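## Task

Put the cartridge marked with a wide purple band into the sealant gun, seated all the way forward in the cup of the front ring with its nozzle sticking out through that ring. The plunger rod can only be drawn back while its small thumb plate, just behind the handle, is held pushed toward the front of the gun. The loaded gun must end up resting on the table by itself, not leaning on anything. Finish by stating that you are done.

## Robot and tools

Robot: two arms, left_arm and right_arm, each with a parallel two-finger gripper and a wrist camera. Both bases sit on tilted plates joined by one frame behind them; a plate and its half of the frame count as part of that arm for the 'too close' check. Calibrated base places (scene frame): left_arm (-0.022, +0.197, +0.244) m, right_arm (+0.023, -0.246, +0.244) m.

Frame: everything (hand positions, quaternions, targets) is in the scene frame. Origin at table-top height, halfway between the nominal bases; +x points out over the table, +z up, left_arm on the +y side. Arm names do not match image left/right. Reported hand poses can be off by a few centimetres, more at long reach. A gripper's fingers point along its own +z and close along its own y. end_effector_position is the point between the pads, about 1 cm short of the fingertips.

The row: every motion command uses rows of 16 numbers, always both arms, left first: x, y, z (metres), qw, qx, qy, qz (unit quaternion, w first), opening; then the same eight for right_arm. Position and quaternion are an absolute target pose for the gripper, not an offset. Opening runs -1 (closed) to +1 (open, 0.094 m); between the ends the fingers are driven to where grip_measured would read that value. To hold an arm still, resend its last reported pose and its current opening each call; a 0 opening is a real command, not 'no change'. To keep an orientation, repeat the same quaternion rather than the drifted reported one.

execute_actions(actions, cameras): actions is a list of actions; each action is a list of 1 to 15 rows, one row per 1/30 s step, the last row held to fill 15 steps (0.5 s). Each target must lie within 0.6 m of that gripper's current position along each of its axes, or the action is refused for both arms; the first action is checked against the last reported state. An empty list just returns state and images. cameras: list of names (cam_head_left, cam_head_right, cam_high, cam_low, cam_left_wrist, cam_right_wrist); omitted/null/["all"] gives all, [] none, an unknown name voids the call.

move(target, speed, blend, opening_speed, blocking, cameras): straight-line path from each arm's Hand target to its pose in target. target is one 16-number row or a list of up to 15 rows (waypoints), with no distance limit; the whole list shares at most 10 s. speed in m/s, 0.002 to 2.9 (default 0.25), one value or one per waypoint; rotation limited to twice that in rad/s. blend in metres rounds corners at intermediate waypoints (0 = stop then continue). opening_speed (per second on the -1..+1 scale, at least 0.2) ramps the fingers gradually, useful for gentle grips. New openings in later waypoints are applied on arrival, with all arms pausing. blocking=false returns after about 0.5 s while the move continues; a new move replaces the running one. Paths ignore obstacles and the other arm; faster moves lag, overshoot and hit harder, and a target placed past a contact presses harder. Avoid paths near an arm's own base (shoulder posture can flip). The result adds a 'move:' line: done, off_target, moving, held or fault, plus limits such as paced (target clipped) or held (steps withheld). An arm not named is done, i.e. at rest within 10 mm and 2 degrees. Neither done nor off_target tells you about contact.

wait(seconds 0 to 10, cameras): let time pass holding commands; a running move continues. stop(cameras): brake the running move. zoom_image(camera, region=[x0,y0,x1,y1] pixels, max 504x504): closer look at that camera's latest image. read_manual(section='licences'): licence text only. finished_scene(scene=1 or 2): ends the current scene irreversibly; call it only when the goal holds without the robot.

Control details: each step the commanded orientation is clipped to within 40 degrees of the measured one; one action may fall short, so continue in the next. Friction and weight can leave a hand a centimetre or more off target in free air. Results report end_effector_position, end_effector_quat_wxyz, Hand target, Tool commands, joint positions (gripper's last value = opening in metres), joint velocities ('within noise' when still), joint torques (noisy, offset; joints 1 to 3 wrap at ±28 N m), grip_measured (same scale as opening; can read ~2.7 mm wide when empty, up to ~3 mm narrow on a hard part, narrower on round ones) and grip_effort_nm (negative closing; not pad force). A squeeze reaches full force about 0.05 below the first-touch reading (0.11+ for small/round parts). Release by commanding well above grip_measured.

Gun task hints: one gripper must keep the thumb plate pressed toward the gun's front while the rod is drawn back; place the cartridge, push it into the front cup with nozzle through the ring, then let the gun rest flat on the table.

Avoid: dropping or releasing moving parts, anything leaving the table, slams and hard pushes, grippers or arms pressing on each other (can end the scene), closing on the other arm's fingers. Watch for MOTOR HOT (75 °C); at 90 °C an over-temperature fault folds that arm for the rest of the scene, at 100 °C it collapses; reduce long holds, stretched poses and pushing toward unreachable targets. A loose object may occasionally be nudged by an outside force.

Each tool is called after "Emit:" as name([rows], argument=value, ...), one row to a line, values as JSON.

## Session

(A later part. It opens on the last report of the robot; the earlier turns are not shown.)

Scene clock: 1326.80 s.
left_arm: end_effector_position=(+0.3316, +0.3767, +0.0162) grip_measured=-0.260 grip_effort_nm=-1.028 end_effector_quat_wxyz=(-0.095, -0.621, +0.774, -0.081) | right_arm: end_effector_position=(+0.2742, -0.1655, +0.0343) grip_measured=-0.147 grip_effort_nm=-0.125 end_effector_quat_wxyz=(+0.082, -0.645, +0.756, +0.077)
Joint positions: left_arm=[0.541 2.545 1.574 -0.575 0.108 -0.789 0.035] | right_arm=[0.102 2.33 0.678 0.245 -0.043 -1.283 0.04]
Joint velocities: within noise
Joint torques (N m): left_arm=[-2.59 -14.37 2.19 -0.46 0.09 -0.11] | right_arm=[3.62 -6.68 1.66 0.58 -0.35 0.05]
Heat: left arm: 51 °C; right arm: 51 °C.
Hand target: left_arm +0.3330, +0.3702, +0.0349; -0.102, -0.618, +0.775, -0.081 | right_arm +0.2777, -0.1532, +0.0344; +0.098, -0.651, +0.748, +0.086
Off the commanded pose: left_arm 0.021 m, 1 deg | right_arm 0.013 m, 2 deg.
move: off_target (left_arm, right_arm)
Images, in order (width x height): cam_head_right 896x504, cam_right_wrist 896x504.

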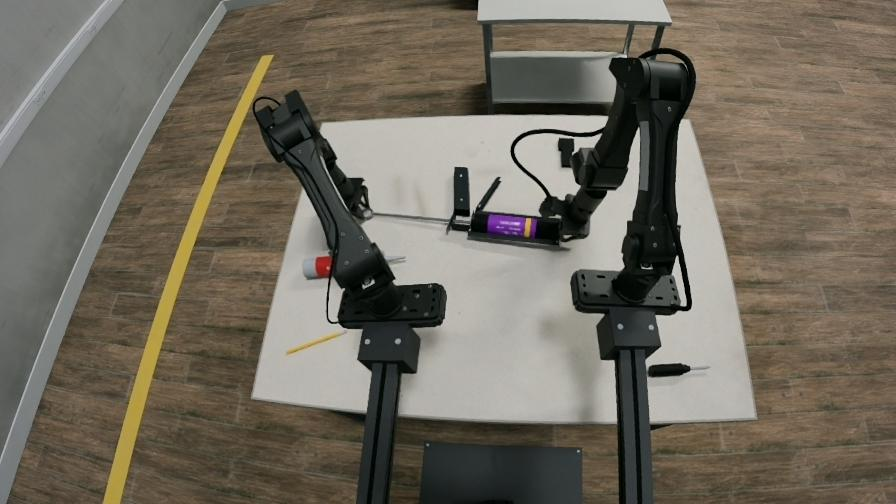

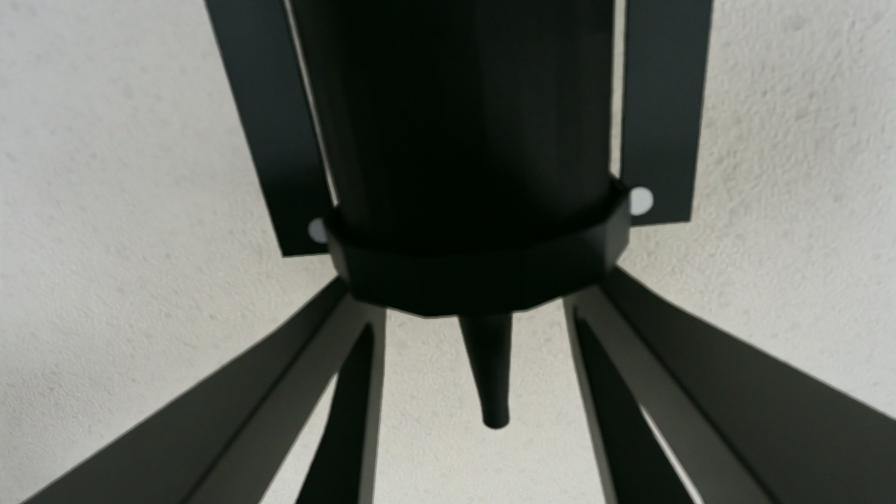

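Emit:
move(target=[0.333,0.370,0.044,-0.102,-0.618,0.775,-0.081,-0.36,0.278,-0.153,0.034,0.0985,-0.6505,0.7482,0.0856,-0.15], speed=0.04, cameras=["cam_right_wrist"])

Scene clock: 1329.70 s.
left_arm: end_effector_position=(+0.3292, +0.3766, +0.0227) grip_measured=-0.260 grip_effort_nm=-1.033 end_effector_quat_wxyz=(-0.097, -0.622, +0.773, -0.078) | right_arm: end_effector_position=(+0.2744, -0.1658, +0.0343) grip_measured=-0.147 grip_effort_nm=-0.120 end_effector_quat_wxyz=(+0.081, -0.645, +0.756, +0.076)
Joint positions: left_arm=[0.541 2.523 1.56 -0.589 0.104 -0.793 0.035] | right_arm=[0.102 2.33 0.678 0.246 -0.04 -1.283 0.04]
Joint velocities: within noise
Joint torques (N m): left_arm=[-2.82 -14.39 2.73 -0.44 0.11 -0.1] | right_arm=[3.58 -6.65 1.73 0.59 -0.38 0.02]
Heat: left arm: 51 °C; right arm: 51 °C.
Hand target: left_arm +0.3329, +0.3701, +0.0428; -0.102, -0.618, +0.775, -0.081 | right_arm +0.2776, -0.1533, +0.0344; +0.098, -0.651, +0.748, +0.086
Off the commanded pose: left_arm 0.023 m, 1 deg | right_arm 0.013 m, 2 deg.
move: off_target (left_arm, right_arm)
Images, in order (width x height): cam_right_wrist 896x504.

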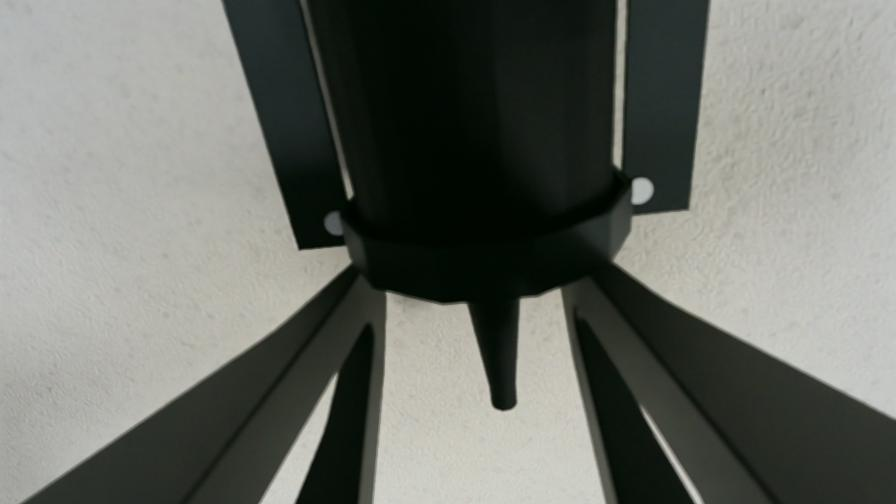

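Emit:
move(target=[0.332,0.358,0.042,-0.102,-0.618,0.775,-0.081,-0.36,0.278,-0.151,0.034,0.0985,-0.6505,0.7482,0.0856,-0.15], speed=0.04, cameras=["cam_head_right","cam_right_wrist"])

Emit:
zoom_image(camera="cam_head_right", region=[420, 140, 600, 270])

Scene clock: 1332.80 s.
left_arm: end_effector_position=(+0.3279, +0.3754, +0.0227) grip_measured=-0.260 grip_effort_nm=-1.028 end_effector_quat_wxyz=(-0.089, -0.625, +0.772, -0.069) | right_arm: end_effector_position=(+0.2745, -0.1658, +0.0342) grip_measured=-0.147 grip_effort_nm=-0.115 end_effector_quat_wxyz=(+0.080, -0.644, +0.757, +0.074)
Joint positions: left_arm=[0.532 2.508 1.527 -0.556 0.084 -0.81 0.035] | right_arm=[0.106 2.33 0.678 0.247 -0.034 -1.275 0.04]
Joint velocities: within noise
Joint torques (N m): left_arm=[-3.99 -13.9 2.06 -0.43 0.32 -0.18] | right_arm=[3.88 -6.52 1.83 0.61 -0.45 0.08]
Heat: left arm: 52 °C; right arm: 51 °C.
Hand target: left_arm +0.3316, +0.3584, +0.0406; -0.102, -0.618, +0.775, -0.081 | right_arm +0.2776, -0.1514, +0.0345; +0.098, -0.651, +0.748, +0.086
Off the commanded pose: left_arm 0.026 m, 2 deg | right_arm 0.015 m, 3 deg.
move: off_target (left_arm, right_arm)
Images, in order (width x height): cam_head_right 896x504, cam_right_wrist 896x504.

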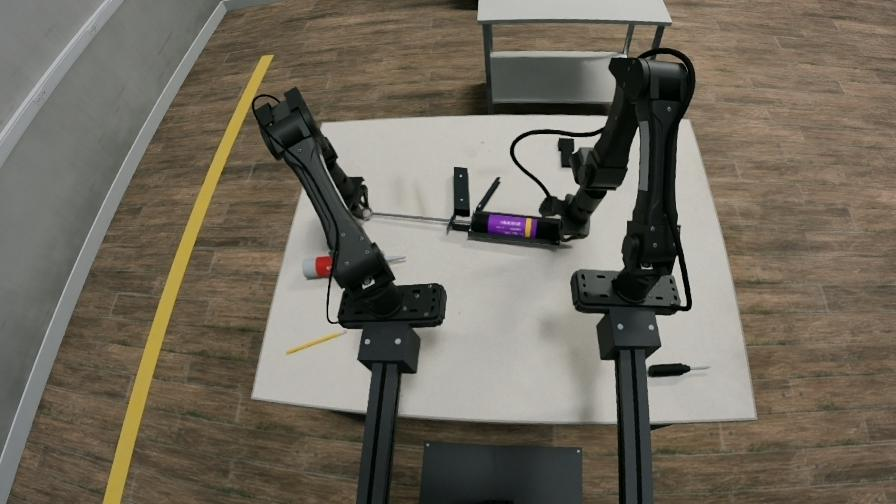

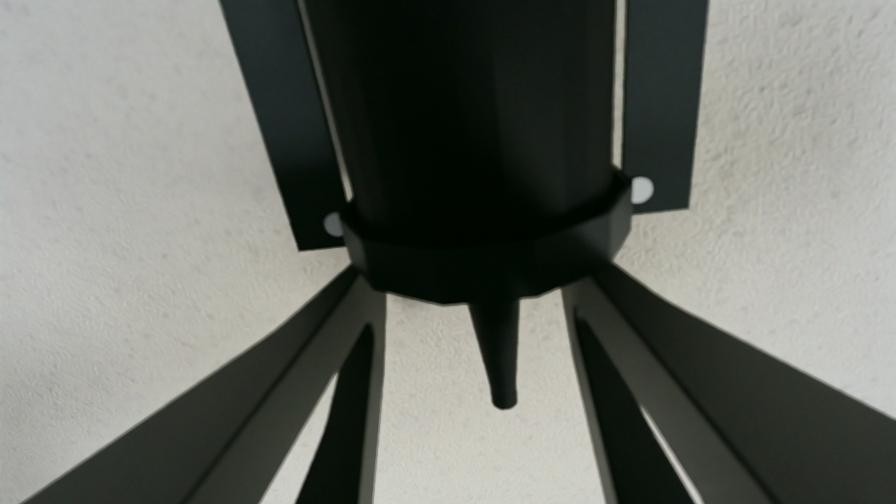

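Scaled by 2.800 from the camera's 896x504 image, which has a finer 1280x720 frame.

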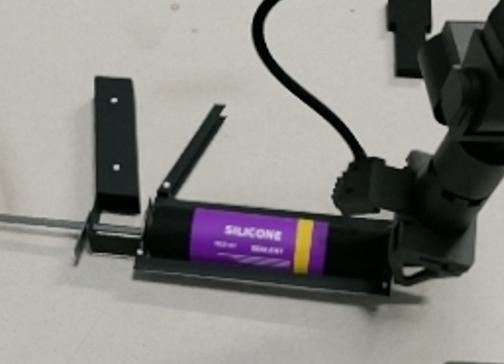

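Emit:
move(target=[0.330,0.343,0.042,-0.102,-0.618,0.775,-0.081,-0.36,0.278,-0.147,0.034,0.0985,-0.6505,0.7482,0.0856,-0.15], speed=0.04, cameras=["cam_head_right","cam_right_wrist","cam_left_wrist"])

Emit:
zoom_image(camera="cam_head_right", region=[420, 140, 600, 270])

Scene clock: 1339.27 s.
left_arm: end_effector_position=(+0.3285, +0.3745, +0.0231) grip_measured=-0.260 grip_effort_nm=-1.023 end_effector_quat_wxyz=(-0.072, -0.627, +0.773, -0.056) | right_arm: end_effector_position=(+0.2745, -0.1657, +0.0342) grip_measured=-0.147 grip_effort_nm=-0.120 end_effector_quat_wxyz=(+0.076, -0.642, +0.760, +0.068)
Joint positions: left_arm=[0.517 2.485 1.48 -0.498 0.052 -0.829 0.035] | right_arm=[0.116 2.33 0.678 0.247 -0.018 -1.259 0.04]
Joint velocities: within noise
Joint torques (N m): left_arm=[-5.31 -13.22 1.7 -0.55 0.52 -0.24] | right_arm=[4.3 -6.37 2.02 0.6 -0.56 -0.02]
Heat: left arm: 53 °C; right arm: 50 °C.
Hand target: left_arm +0.3295, +0.3445, +0.0404; -0.102, -0.618, +0.775, -0.080 | right_arm +0.2775, -0.1477, +0.0347; +0.098, -0.651, +0.748, +0.086
Off the commanded pose: left_arm 0.037 m, 5 deg | right_arm 0.019 m, 4 deg.
move: off_target (left_arm, right_arm)
Images, in order (width x height): cam_head_right 896x504, cam_left_wrist 896x504, cam_right_wrist 896x504.

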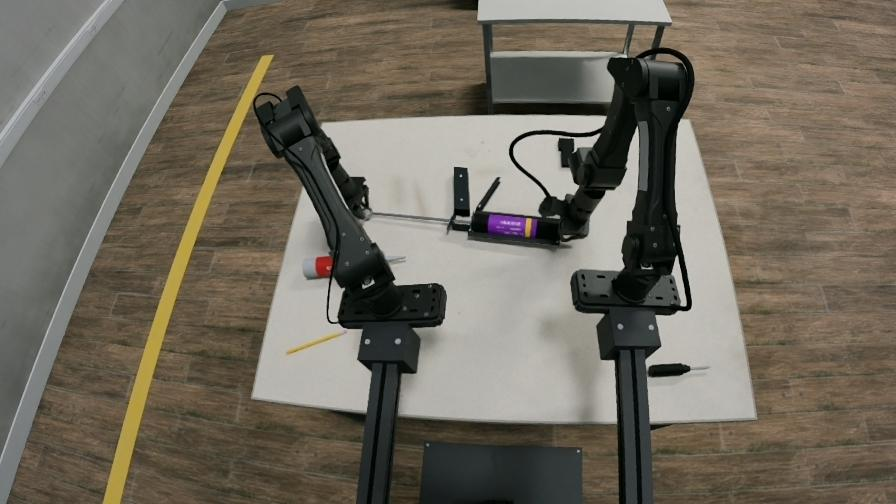

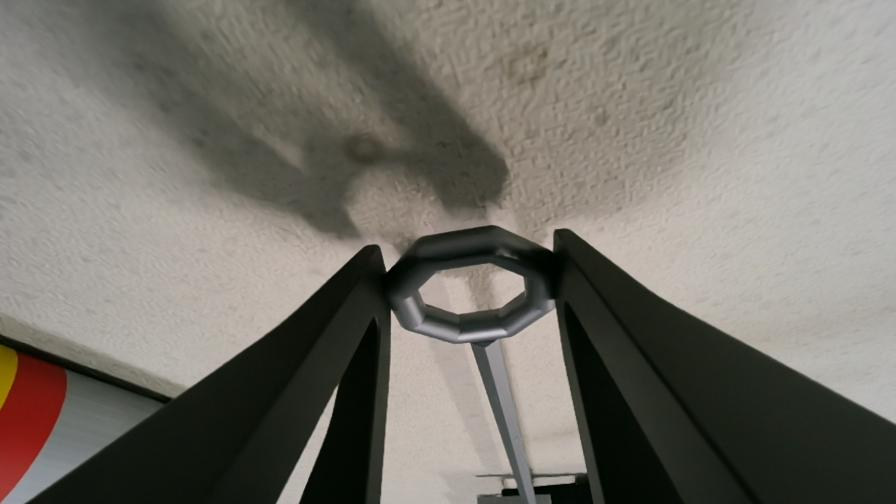

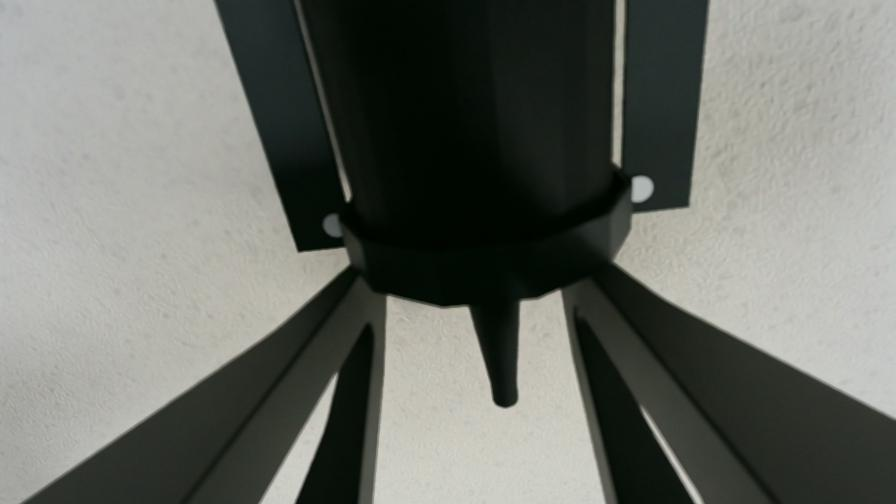

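Scaled by 2.800 from the camera's 896x504 image, which has a finer 1280x720 frame.

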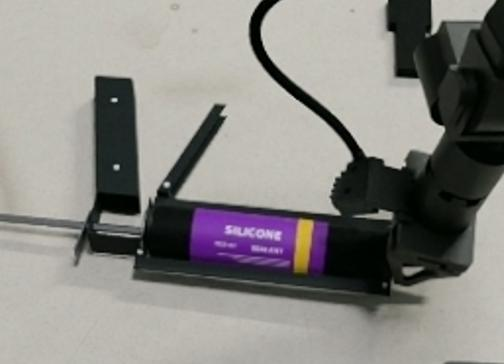

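Emit:
move([
  [0.330,0.372,0.034,-0.102,-0.618,0.775,-0.081,-0.36,0.270,-0.19,0.045,0.0985,-0.6505,0.7482,0.0856,0.2],
  [0.330,0.372,0.034,-0.102,-0.618,0.775,-0.081,-0.36,0.26,-0.14,0.175,0.343,-0.058,0.937,-0.017,0.9],
], speed=0.15, cameras=["cam_head_right","cam_right_wrist"])

Scene clock: 1349.83 s.
left_arm: end_effector_position=(+0.3256, +0.3708, +0.0322) grip_measured=-0.260 grip_effort_nm=-1.028 end_effector_quat_wxyz=(-0.101, -0.626, +0.770, -0.070) | right_arm: end_effector_position=(+0.2535, -0.1447, +0.1678) grip_measured=+0.897 grip_effort_nm=0.173 end_effector_quat_wxyz=(+0.329, -0.066, +0.942, -0.020)
Joint positions: left_arm=[0.526 2.485 1.523 -0.596 0.089 -0.819 0.035] | right_arm=[0.731 1.846 0.143 0.702 0.623 0.389 0.089]
Joint velocities: within noise
Joint torques (N m): left_arm=[-0.62 -9.76 6 -0.22 0.26 0.33] | right_arm=[2.4 -5.76 3.28 1.23 0.35 0.12]
Heat: left arm: 52 °C; right arm: 50 °C.
Hand target: left_arm +0.3300, +0.3721, +0.0341; -0.101, -0.618, +0.775, -0.081 | right_arm +0.2599, -0.1400, +0.1748; +0.343, -0.058, +0.937, -0.017
Off the commanded pose: left_arm 0.005 m, 2 deg | right_arm 0.011 m, 2 deg.
move: off_target (right_arm); target 2's new opening was sent with right_arm's hand 0.011 m and 2 deg from that target
Images, in order (width x height): cam_head_right 896x504, cam_right_wrist 896x504.

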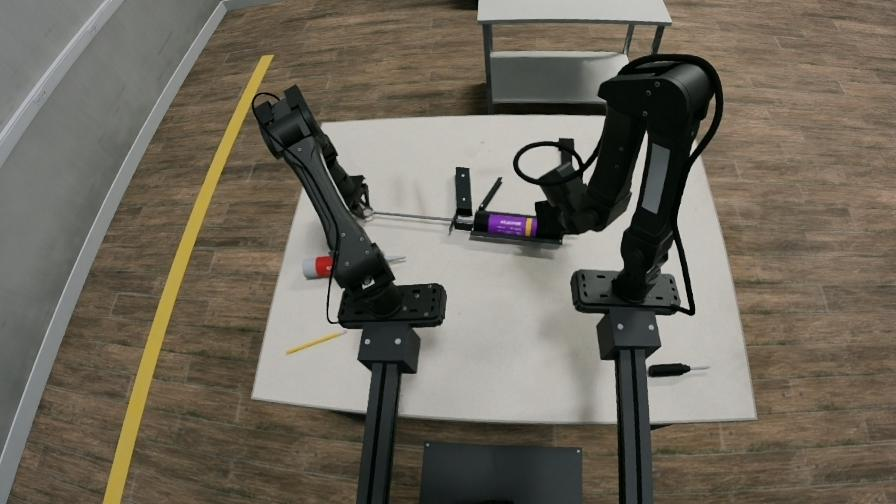

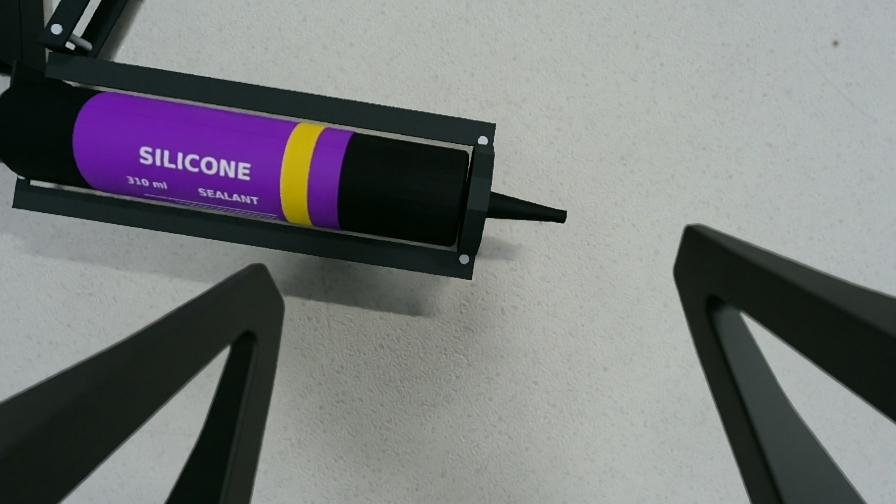

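Emit:
move(target=[0.330,0.372,0.030,-0.102,-0.618,0.775,-0.081,-0.36,0.30,0.04,0.175,0.343,-0.058,0.937,-0.017,0.9], speed=0.2, cameras=["cam_head_right","cam_right_wrist"])

Scene clock: 1358.63 s.
left_arm: end_effector_position=(+0.3266, +0.3709, +0.0326) grip_measured=-0.260 grip_effort_nm=-1.033 end_effector_quat_wxyz=(-0.100, -0.626, +0.770, -0.071) | right_arm: end_effector_position=(+0.2990, +0.0362, +0.1728) grip_measured=+0.897 grip_effort_nm=0.168 end_effector_quat_wxyz=(+0.334, -0.060, +0.941, -0.011)
Joint positions: left_arm=[0.526 2.485 1.525 -0.597 0.091 -0.818 0.035] | right_arm=[1.027 2.216 0.916 0.099 0.754 0.733 0.089]
Joint velocities: within noise
Joint torques (N m): left_arm=[-0.38 -8.77 6.43 -0.15 0.25 0.32] | right_arm=[3.18 -7.94 6.16 0.92 0.48 0.13]
Heat: left arm: 50 °C; right arm: 50 °C.
Hand target: left_arm +0.3300, +0.3721, +0.0301; -0.101, -0.618, +0.775, -0.081 | right_arm +0.3000, +0.0400, +0.1751; +0.343, -0.058, +0.937, -0.016
Off the commanded pose: left_arm 0.004 m, 2 deg | right_arm 0.004 m, 1 deg.
move: done
Images, in order (width x height): cam_head_right 896x504, cam_right_wrist 896x504.

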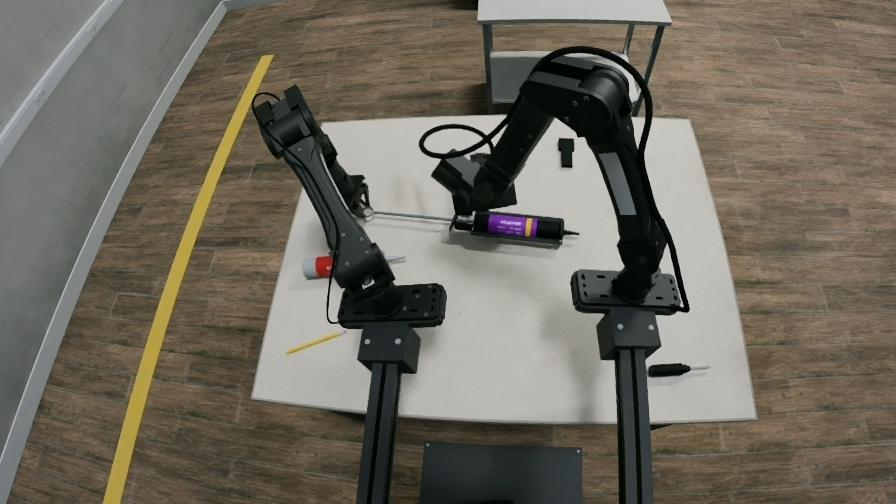

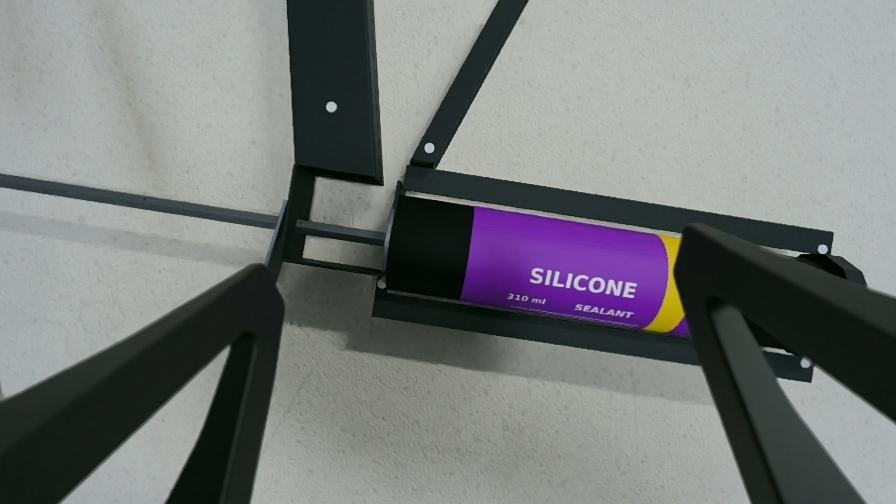

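Emit:
move(target=[0.330,0.376,0.018,-0.102,-0.618,0.775,-0.081,-0.36,0.296,-0.030,0.10,0,-0.6626,0.7490,0,0.5], speed=0.12, cameras=["cam_head_right","cam_right_wrist"])

Scene clock: 1375.17 s.
left_arm: end_effector_position=(+0.3290, +0.3718, +0.0237) grip_measured=-0.260 grip_effort_nm=-1.033 end_effector_quat_wxyz=(-0.103, -0.622, +0.772, -0.080) | right_arm: end_effector_position=(+0.2956, -0.0320, +0.1024) grip_measured=+0.503 grip_effort_nm=-0.120 end_effector_quat_wxyz=(+0.004, -0.662, +0.749, -0.009)
Joint positions: left_arm=[0.534 2.522 1.558 -0.597 0.109 -0.801 0.035] | right_arm=[0.651 2.309 1.118 -0.368 0.226 -0.757 0.071]
Joint velocities: left_arm=[within noise] | right_arm=[-0.002 -0.017 0.012 -0.022 -0.154 -0.007 -0.001]
Joint torques (N m): left_arm=[-0.36 -8.55 5.9 -0.07 0.06 0.23] | right_arm=[1.73 -8.49 5.57 0.11 -0.13 -0.07]
Heat: left arm: 48 °C; right arm: 52 °C.
Hand target: left_arm +0.3298, +0.3760, +0.0181; -0.102, -0.618, +0.775, -0.081 | right_arm +0.2960, -0.0300, +0.1000; +0.000, -0.663, +0.749, +0.000
Off the commanded pose: left_arm 0.007 m, 1 deg | right_arm 0.003 m, 1 deg.
move: done
Images, in order (width x height): cam_head_right 896x504, cam_right_wrist 896x504.

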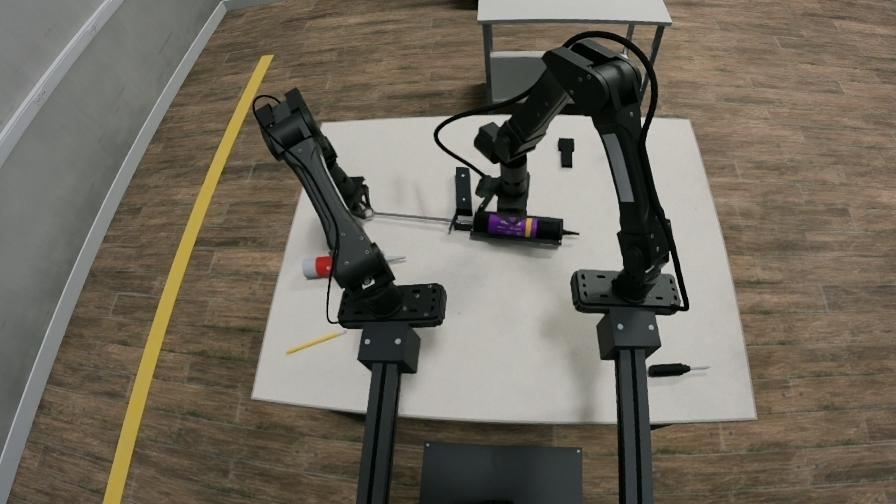

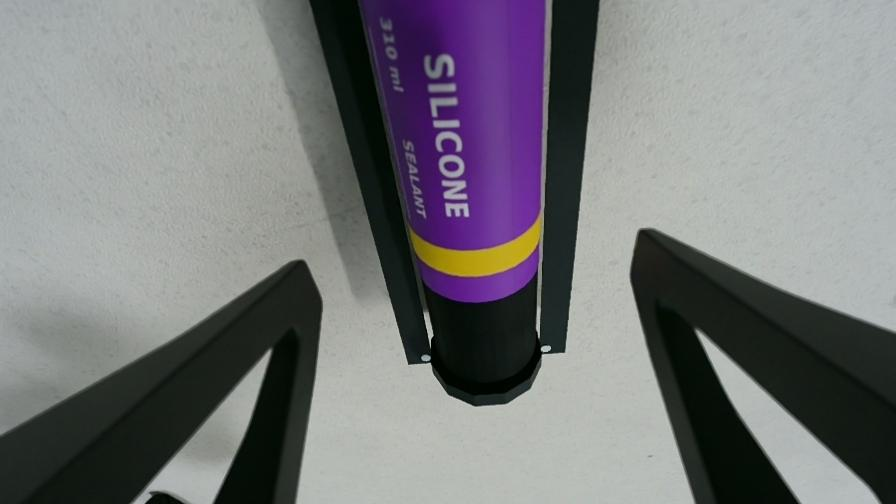

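Emit:
move(target=[0.330,0.378,0.016,-0.102,-0.618,0.775,-0.081,-0.36,0.297,-0.026,0.045,0,-0.6626,0.7490,0,0.3], speed=0.1, cameras=["cam_right_wrist"])

Emit:
move(target=[0.330,0.378,0.016,-0.102,-0.618,0.775,-0.081,-0.36,0.297,-0.026,0.034,0,-0.6626,0.7490,0,0.3], speed=0.05, cameras=["cam_head_right","cam_right_wrist"])

Scene clock: 1381.87 s.
left_arm: end_effector_position=(+0.3308, +0.3732, +0.0227) grip_measured=-0.260 grip_effort_nm=-1.033 end_effector_quat_wxyz=(-0.101, -0.621, +0.773, -0.082) | right_arm: end_effector_position=(+0.2917, -0.0321, +0.0484) grip_measured=+0.303 grip_effort_nm=-0.120 end_effector_quat_wxyz=(-0.011, -0.665, +0.747, -0.008)
Joint positions: left_arm=[0.536 2.528 1.568 -0.597 0.112 -0.795 0.035] | right_arm=[0.626 2.494 1.17 -0.262 0.226 -0.783 0.061]
Joint velocities: within noise
Joint torques (N m): left_arm=[-0.12 -8.54 6.01 -0.09 0.05 0.2] | right_arm=[1.85 -9.03 4.51 0.4 -0.12 -0.07]
Heat: left arm: 47 °C; right arm: 53 °C.
Hand target: left_arm +0.3298, +0.3780, +0.0162; -0.102, -0.618, +0.775, -0.081 | right_arm +0.2971, -0.0261, +0.0454; +0.000, -0.663, +0.749, +0.000
Off the commanded pose: left_arm 0.008 m, 0 deg | right_arm 0.009 m, 2 deg.
move: done
Images, in order (width x height): cam_right_wrist 896x504.

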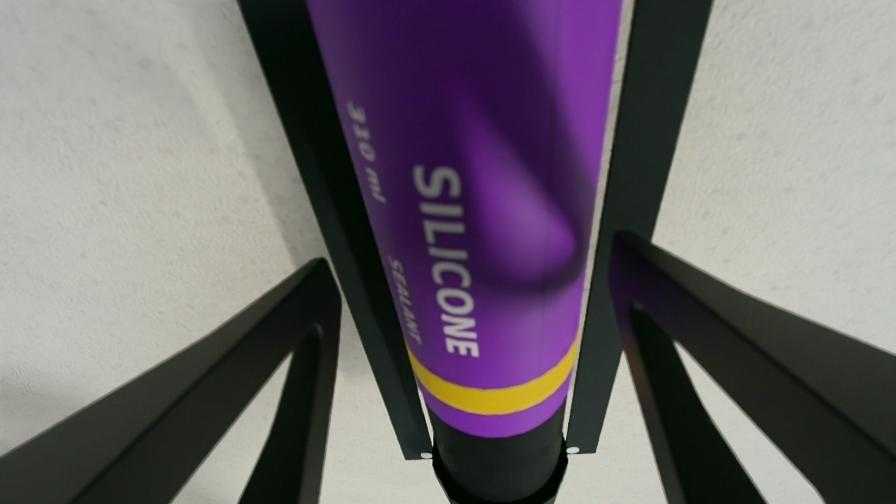

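Scene clock: 1382.83 s.
left_arm: end_effector_position=(+0.3308, +0.3732, +0.0227) grip_measured=-0.260 grip_effort_nm=-1.023 end_effector_quat_wxyz=(-0.101, -0.621, +0.773, -0.082) | right_arm: end_effector_position=(+0.2919, -0.0317, +0.0379) grip_measured=+0.303 grip_effort_nm=-0.125 end_effector_quat_wxyz=(-0.011, -0.665, +0.747, -0.008)
Joint positions: left_arm=[0.536 2.528 1.568 -0.597 0.112 -0.795 0.035] | right_arm=[0.62 2.529 1.182 -0.236 0.225 -0.79 0.061]
Joint velocities: within noise
Joint torques (N m): left_arm=[-0.1 -8.51 5.9 -0.08 0.03 0.24] | right_arm=[1.8 -8.99 4.4 0.42 -0.13 -0.05]
Heat: left arm: 47 °C; right arm: 53 °C.
Hand target: left_arm +0.3298, +0.3780, +0.0162; -0.102, -0.618, +0.775, -0.081 | right_arm +0.2969, -0.0261, +0.0343; +0.000, -0.663, +0.749, +0.000
Off the commanded pose: left_arm 0.008 m, 0 deg | right_arm 0.009 m, 2 deg.
move: done
Images, in order (width x height): cam_head_right 896x504, cam_right_wrist 896x504.

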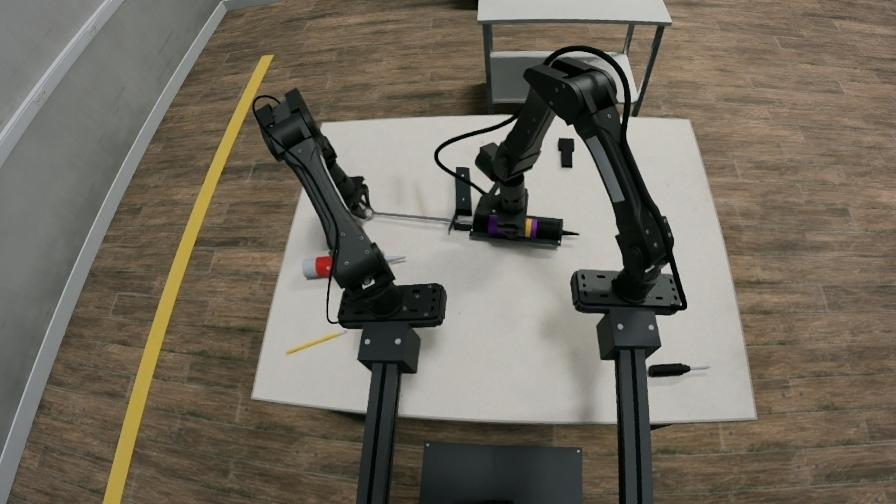

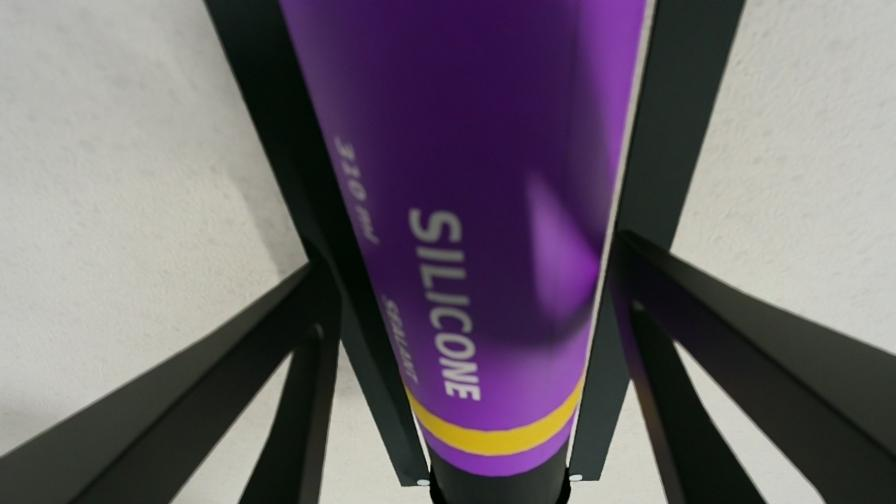

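Emit:
move(target=[0.330,0.378,0.016,-0.102,-0.618,0.775,-0.081,-0.36,0.2965,-0.026,0.027,0,-0.6626,0.7490,0,0.3], speed=0.03, cameras=["cam_right_wrist"])

Scene clock: 1387.27 s.
left_arm: end_effector_position=(+0.3308, +0.3732, +0.0227) grip_measured=-0.260 grip_effort_nm=-1.033 end_effector_quat_wxyz=(-0.101, -0.621, +0.773, -0.082) | right_arm: end_effector_position=(+0.2920, -0.0310, +0.0359) grip_measured=+0.303 grip_effort_nm=-0.105 end_effector_quat_wxyz=(-0.010, -0.666, +0.746, -0.008)
Joint positions: left_arm=[0.536 2.528 1.568 -0.597 0.112 -0.795 0.035] | right_arm=[0.62 2.536 1.184 -0.23 0.225 -0.793 0.061]
Joint velocities: within noise
Joint torques (N m): left_arm=[-0.13 -8.27 5.94 -0.06 0.05 0.21] | right_arm=[1.55 -7.77 4.63 0.55 -0.13 -0.06]
Heat: left arm: 46 °C; right arm: 53 °C.
Hand target: left_arm +0.3298, +0.3780, +0.0162; -0.102, -0.618, +0.775, -0.081 | right_arm +0.2963, -0.0262, +0.0275; +0.000, -0.663, +0.749, +0.000
Off the commanded pose: left_arm 0.008 m, 0 deg | right_arm 0.011 m, 2 deg.
move: off_target (right_arm)
Images, in order (width x height): cam_right_wrist 896x504.

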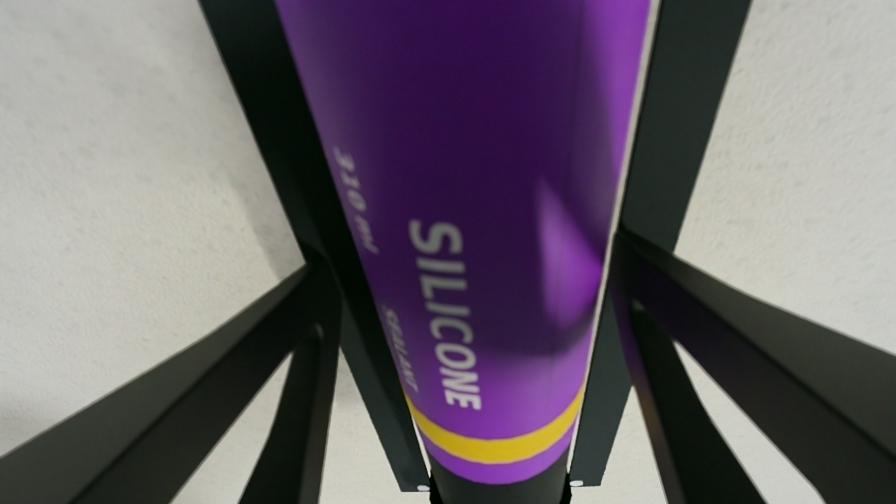

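Emit:
move(target=[0.330,0.378,0.016,-0.102,-0.618,0.775,-0.081,-0.36,0.2975,-0.026,0.034,0,-0.6626,0.7490,0,-0.1], speed=0.05, opening_speed=0.6, cameras=["cam_right_wrist"])

Scene clock: 1390.33 s.
left_arm: end_effector_position=(+0.3308, +0.3732, +0.0227) grip_measured=-0.260 grip_effort_nm=-1.023 end_effector_quat_wxyz=(-0.101, -0.621, +0.773, -0.082) | right_arm: end_effector_position=(+0.2937, -0.0304, +0.0361) grip_measured=-0.006 grip_effort_nm=-0.965 end_effector_quat_wxyz=(-0.008, -0.665, +0.747, -0.007)
Joint positions: left_arm=[0.536 2.528 1.568 -0.597 0.112 -0.795 0.035] | right_arm=[0.617 2.536 1.187 -0.228 0.222 -0.793 0.047]
Joint velocities: within noise
Joint torques (N m): left_arm=[-0.12 -8.53 6.01 -0.09 0.05 0.23] | right_arm=[2.02 -9.55 4.1 0.34 -0.1 -0.04]
Heat: left arm: 46 °C; right arm: 53 °C.
Hand target: left_arm +0.3298, +0.3780, +0.0162; -0.102, -0.618, +0.775, -0.081 | right_arm +0.2975, -0.0261, +0.0341; +0.000, -0.663, +0.749, +0.000
Off the commanded pose: left_arm 0.008 m, 0 deg | right_arm 0.006 m, 1 deg.
move: done
Images, in order (width x height): cam_right_wrist 896x504.

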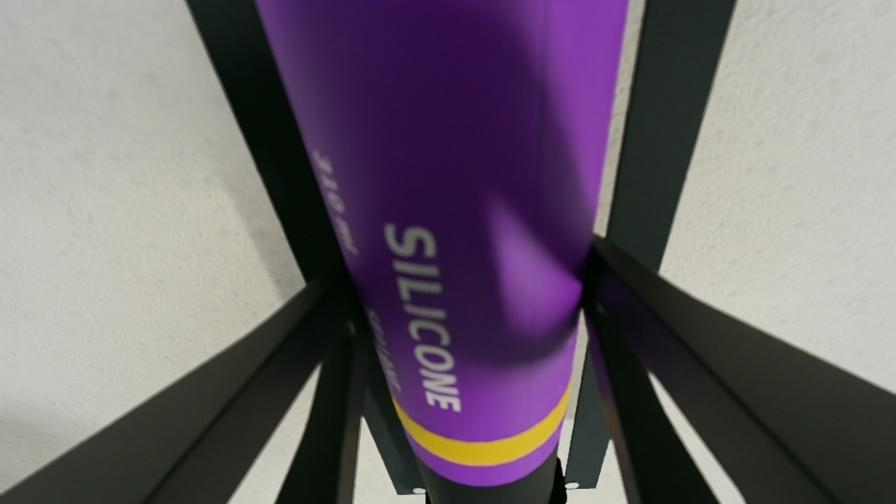

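Emit:
move(target=[0.330,0.378,0.016,-0.102,-0.618,0.775,-0.081,-0.36,0.302,-0.026,0.054,-0.0131,-0.6625,0.7489,-0.0116,-0.1], speed=0.05, cameras=["cam_right_wrist"])

Scene clock: 1393.93 s.
left_arm: end_effector_position=(+0.3308, +0.3732, +0.0227) grip_measured=-0.260 grip_effort_nm=-1.028 end_effector_quat_wxyz=(-0.101, -0.621, +0.773, -0.082) | right_arm: end_effector_position=(+0.2935, -0.0318, +0.0390) grip_measured=-0.009 grip_effort_nm=-1.013 end_effector_quat_wxyz=(-0.021, -0.663, +0.748, -0.007)
Joint positions: left_arm=[0.536 2.528 1.568 -0.597 0.112 -0.795 0.035] | right_arm=[0.617 2.536 1.212 -0.279 0.224 -0.784 0.047]
Joint velocities: within noise
Joint torques (N m): left_arm=[-0.06 -8.42 6.04 -0.06 0.07 0.2] | right_arm=[3.37 -13.55 4.68 -0.26 0.09 0.09]
Heat: left arm: 45 °C; right arm: 53 °C.
Hand target: left_arm +0.3298, +0.3780, +0.0162; -0.102, -0.618, +0.775, -0.081 | right_arm +0.3019, -0.0261, +0.0536; -0.013, -0.662, +0.749, -0.012
Off the commanded pose: left_arm 0.008 m, 0 deg | right_arm 0.018 m, 1 deg.
move: off_target (right_arm)
Images, in order (width x height): cam_right_wrist 896x504.

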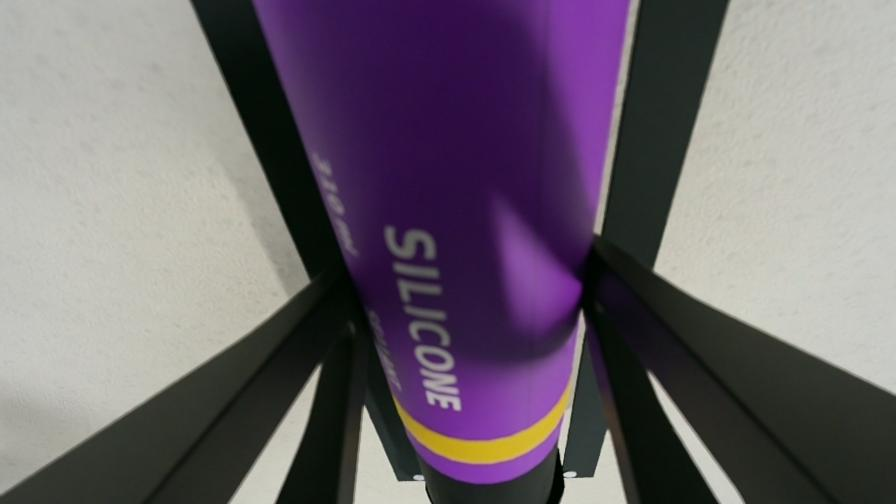

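Emit:
move(target=[0.330,0.378,0.016,-0.102,-0.618,0.775,-0.081,-0.36,0.308,-0.026,0.060,-0.0131,-0.6625,0.7489,-0.0116,-0.1], speed=0.05, cameras=["cam_right_wrist"])

Emit:
zoom_image(camera="cam_right_wrist", region=[360, 400, 640, 504])

Scene clock: 1397.07 s.
left_arm: end_effector_position=(+0.3308, +0.3732, +0.0227) grip_measured=-0.260 grip_effort_nm=-1.028 end_effector_quat_wxyz=(-0.101, -0.621, +0.773, -0.082) | right_arm: end_effector_position=(+0.2945, -0.0316, +0.0410) grip_measured=-0.009 grip_effort_nm=-1.004 end_effector_quat_wxyz=(-0.026, -0.664, +0.747, -0.007)
Joint positions: left_arm=[0.536 2.528 1.568 -0.597 0.112 -0.795 0.035] | right_arm=[0.617 2.536 1.228 -0.307 0.224 -0.783 0.047]
Joint velocities: within noise
Joint torques (N m): left_arm=[-0.03 -8.47 6 -0.1 0.05 0.22] | right_arm=[2.81 -14.75 4.89 -0.31 0.11 0.05]
Heat: left arm: 45 °C; right arm: 54 °C.
Hand target: left_arm +0.3298, +0.3780, +0.0162; -0.102, -0.618, +0.775, -0.081 | right_arm +0.3077, -0.0262, +0.0593; -0.013, -0.662, +0.749, -0.012
Off the commanded pose: left_arm 0.008 m, 0 deg | right_arm 0.024 m, 2 deg.
move: off_target (right_arm)
Images, in order (width x height): cam_right_wrist 896x504.

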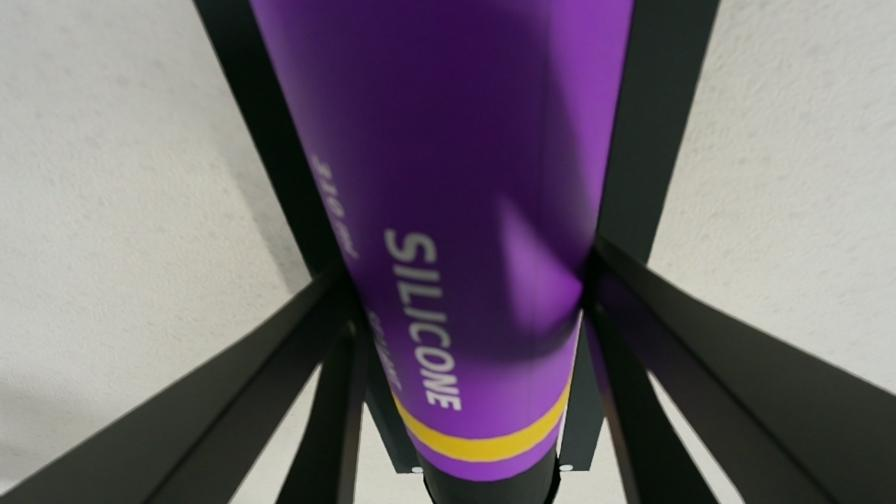

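Scaled by 1.800 from the camera's 896x504 image, which has a finer 1280x720 frame.

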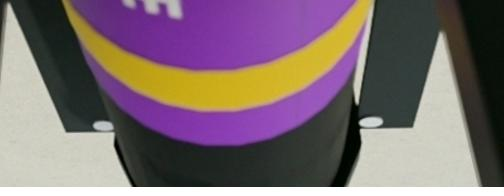

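Emit:
move(target=[0.330,0.380,0.016,-0.102,-0.618,0.775,-0.081,-0.36,0.306,-0.044,0.058,-0.0196,-0.6624,0.7487,-0.0173,-0.1], speed=0.04, cameras=["cam_right_wrist","cam_head_right"])

Emit:
zoom_image(camera="cam_right_wrist", region=[360, 400, 640, 504])

Emit:
zoom_image(camera="cam_head_right", region=[510, 200, 590, 260])

Scene clock: 1401.13 s.
left_arm: end_effector_position=(+0.3298, +0.3732, +0.0222) grip_measured=-0.260 grip_effort_nm=-1.028 end_effector_quat_wxyz=(-0.104, -0.621, +0.773, -0.084) | right_arm: end_effector_position=(+0.2951, -0.0394, +0.0416) grip_measured=-0.009 grip_effort_nm=-1.009 end_effector_quat_wxyz=(-0.027, -0.664, +0.747, -0.007)
Joint positions: left_arm=[0.539 2.532 1.572 -0.604 0.116 -0.792 0.035] | right_arm=[0.599 2.522 1.204 -0.294 0.226 -0.802 0.047]
Joint velocities: within noise
Joint torques (N m): left_arm=[-0.03 -8.7 6.22 -0.08 0 0.23] | right_arm=[1.65 -14.95 2.51 -0.16 0.21 -0.05]
Heat: left arm: 45 °C; right arm: 55 °C.
Hand target: left_arm +0.3299, +0.3800, +0.0162; -0.102, -0.618, +0.775, -0.081 | right_arm +0.3058, -0.0438, +0.0571; -0.020, -0.662, +0.749, -0.017
Off the commanded pose: left_arm 0.009 m, 1 deg | right_arm 0.020 m, 1 deg.
move: off_target (right_arm)
Images, in order (width x height): cam_head_right 896x504, cam_right_wrist 896x504.

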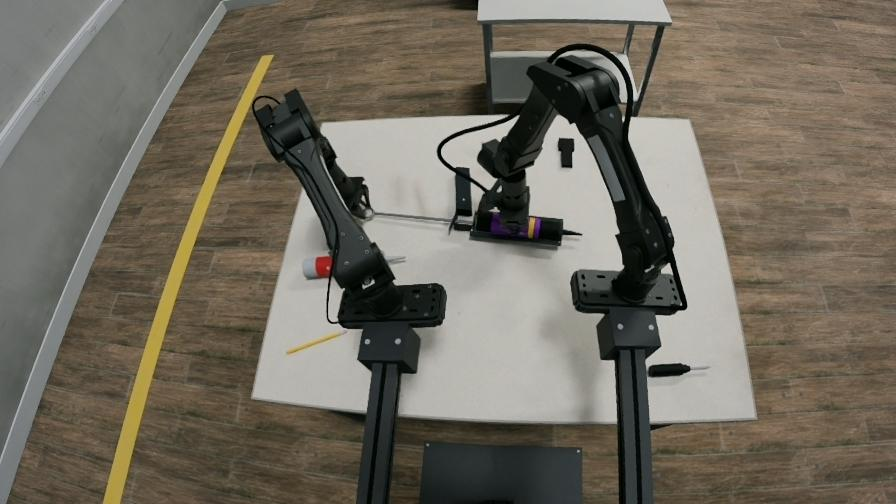

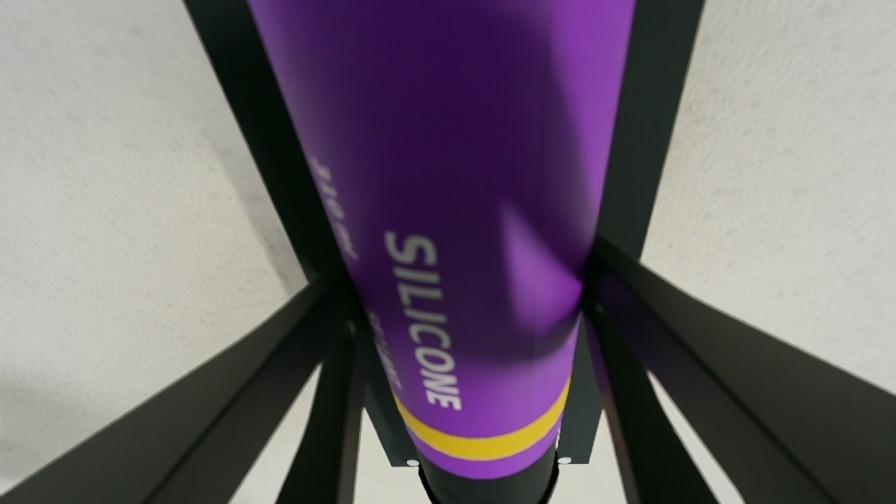

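Scaled by 1.800 from the camera's 896x504 image, which has a finer 1280x720 frame.

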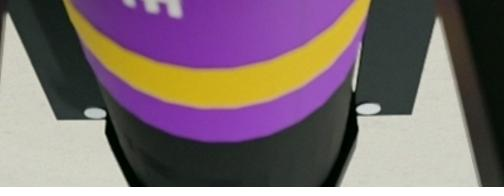

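Scaled by 6.300 from the camera's 896x504 image, which has a finer 1280x720 frame.

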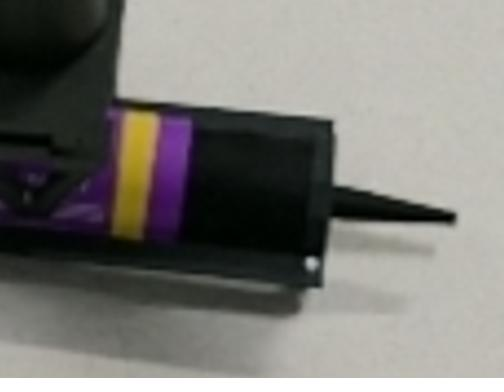

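Emit:
move(target=[0.330,0.382,0.016,-0.102,-0.618,0.775,-0.081,-0.36,0.306,-0.054,0.058,-0.0196,-0.6624,0.7487,-0.0173,-0.1], speed=0.04, cameras=["cam_right_wrist","cam_head_right"])

Emit:
zoom_image(camera="cam_right_wrist", region=[360, 400, 640, 504])

Emit:
zoom_image(camera="cam_head_right", region=[510, 200, 590, 260])

Scene clock: 1406.43 s.
left_arm: end_effector_position=(+0.3280, +0.3697, +0.0223) grip_measured=-0.260 grip_effort_nm=-1.028 end_effector_quat_wxyz=(-0.111, -0.620, +0.771, -0.089) | right_arm: end_effector_position=(+0.2976, -0.0443, +0.0427) grip_measured=-0.009 grip_effort_nm=-1.009 end_effector_quat_wxyz=(-0.018, -0.664, +0.748, -0.004)
Joint positions: left_arm=[0.539 2.534 1.572 -0.615 0.128 -0.792 0.035] | right_arm=[0.581 2.503 1.174 -0.261 0.218 -0.823 0.047]
Joint velocities: within noise
Joint torques (N m): left_arm=[0.39 -8.61 6.63 -0.05 -0.07 0.29] | right_arm=[1.28 -14.68 2.32 -0.23 0.32 -0.1]
Heat: left arm: 46 °C; right arm: 57 °C.
Hand target: left_arm +0.3297, +0.3819, +0.0164; -0.102, -0.618, +0.775, -0.081 | right_arm +0.3057, -0.0538, +0.0570; -0.020, -0.662, +0.749, -0.017
Off the commanded pose: left_arm 0.014 m, 1 deg | right_arm 0.020 m, 2 deg.
move: off_target (left_arm, right_arm)
Images, in order (width x height): cam_head_right 896x504, cam_right_wrist 896x504.

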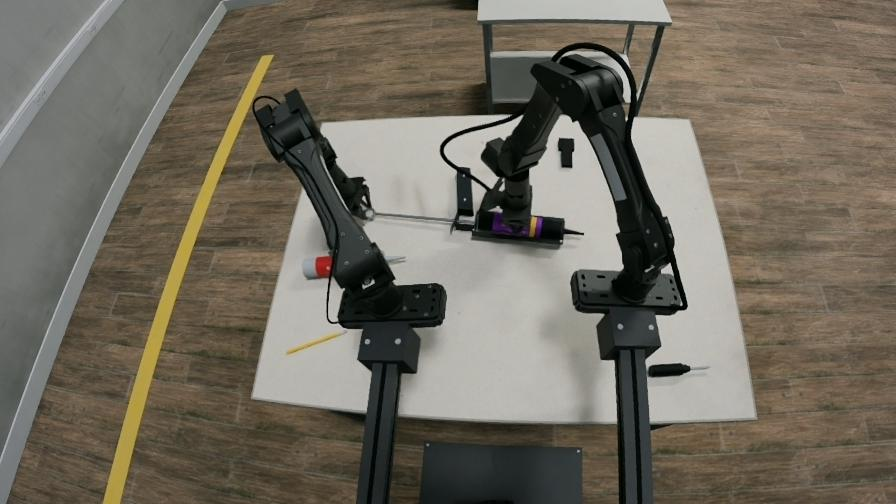

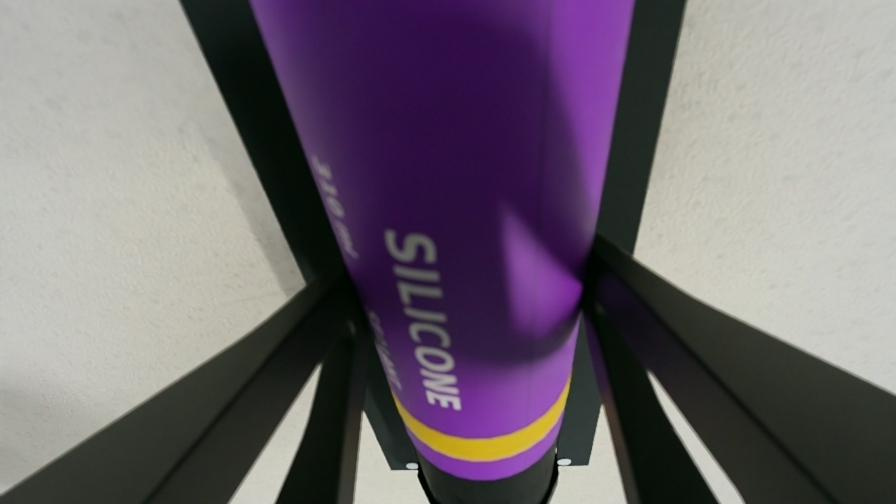

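Scaled by 1.800 from the camera's 896x504 image, which has a finer 1280x720 frame.

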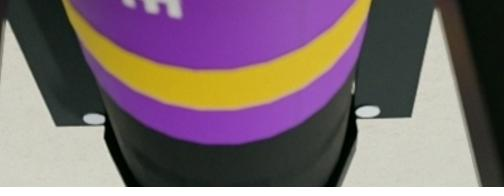

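Scaled by 6.300 from the camera's 896x504 image, which has a finer 1280x720 frame.

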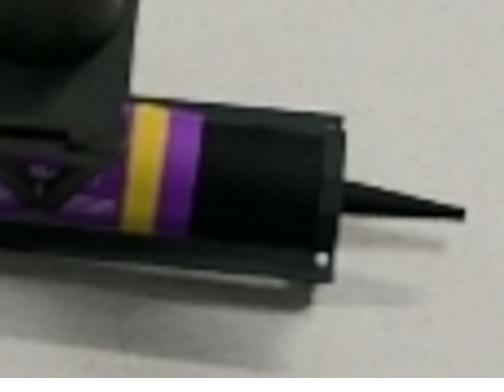

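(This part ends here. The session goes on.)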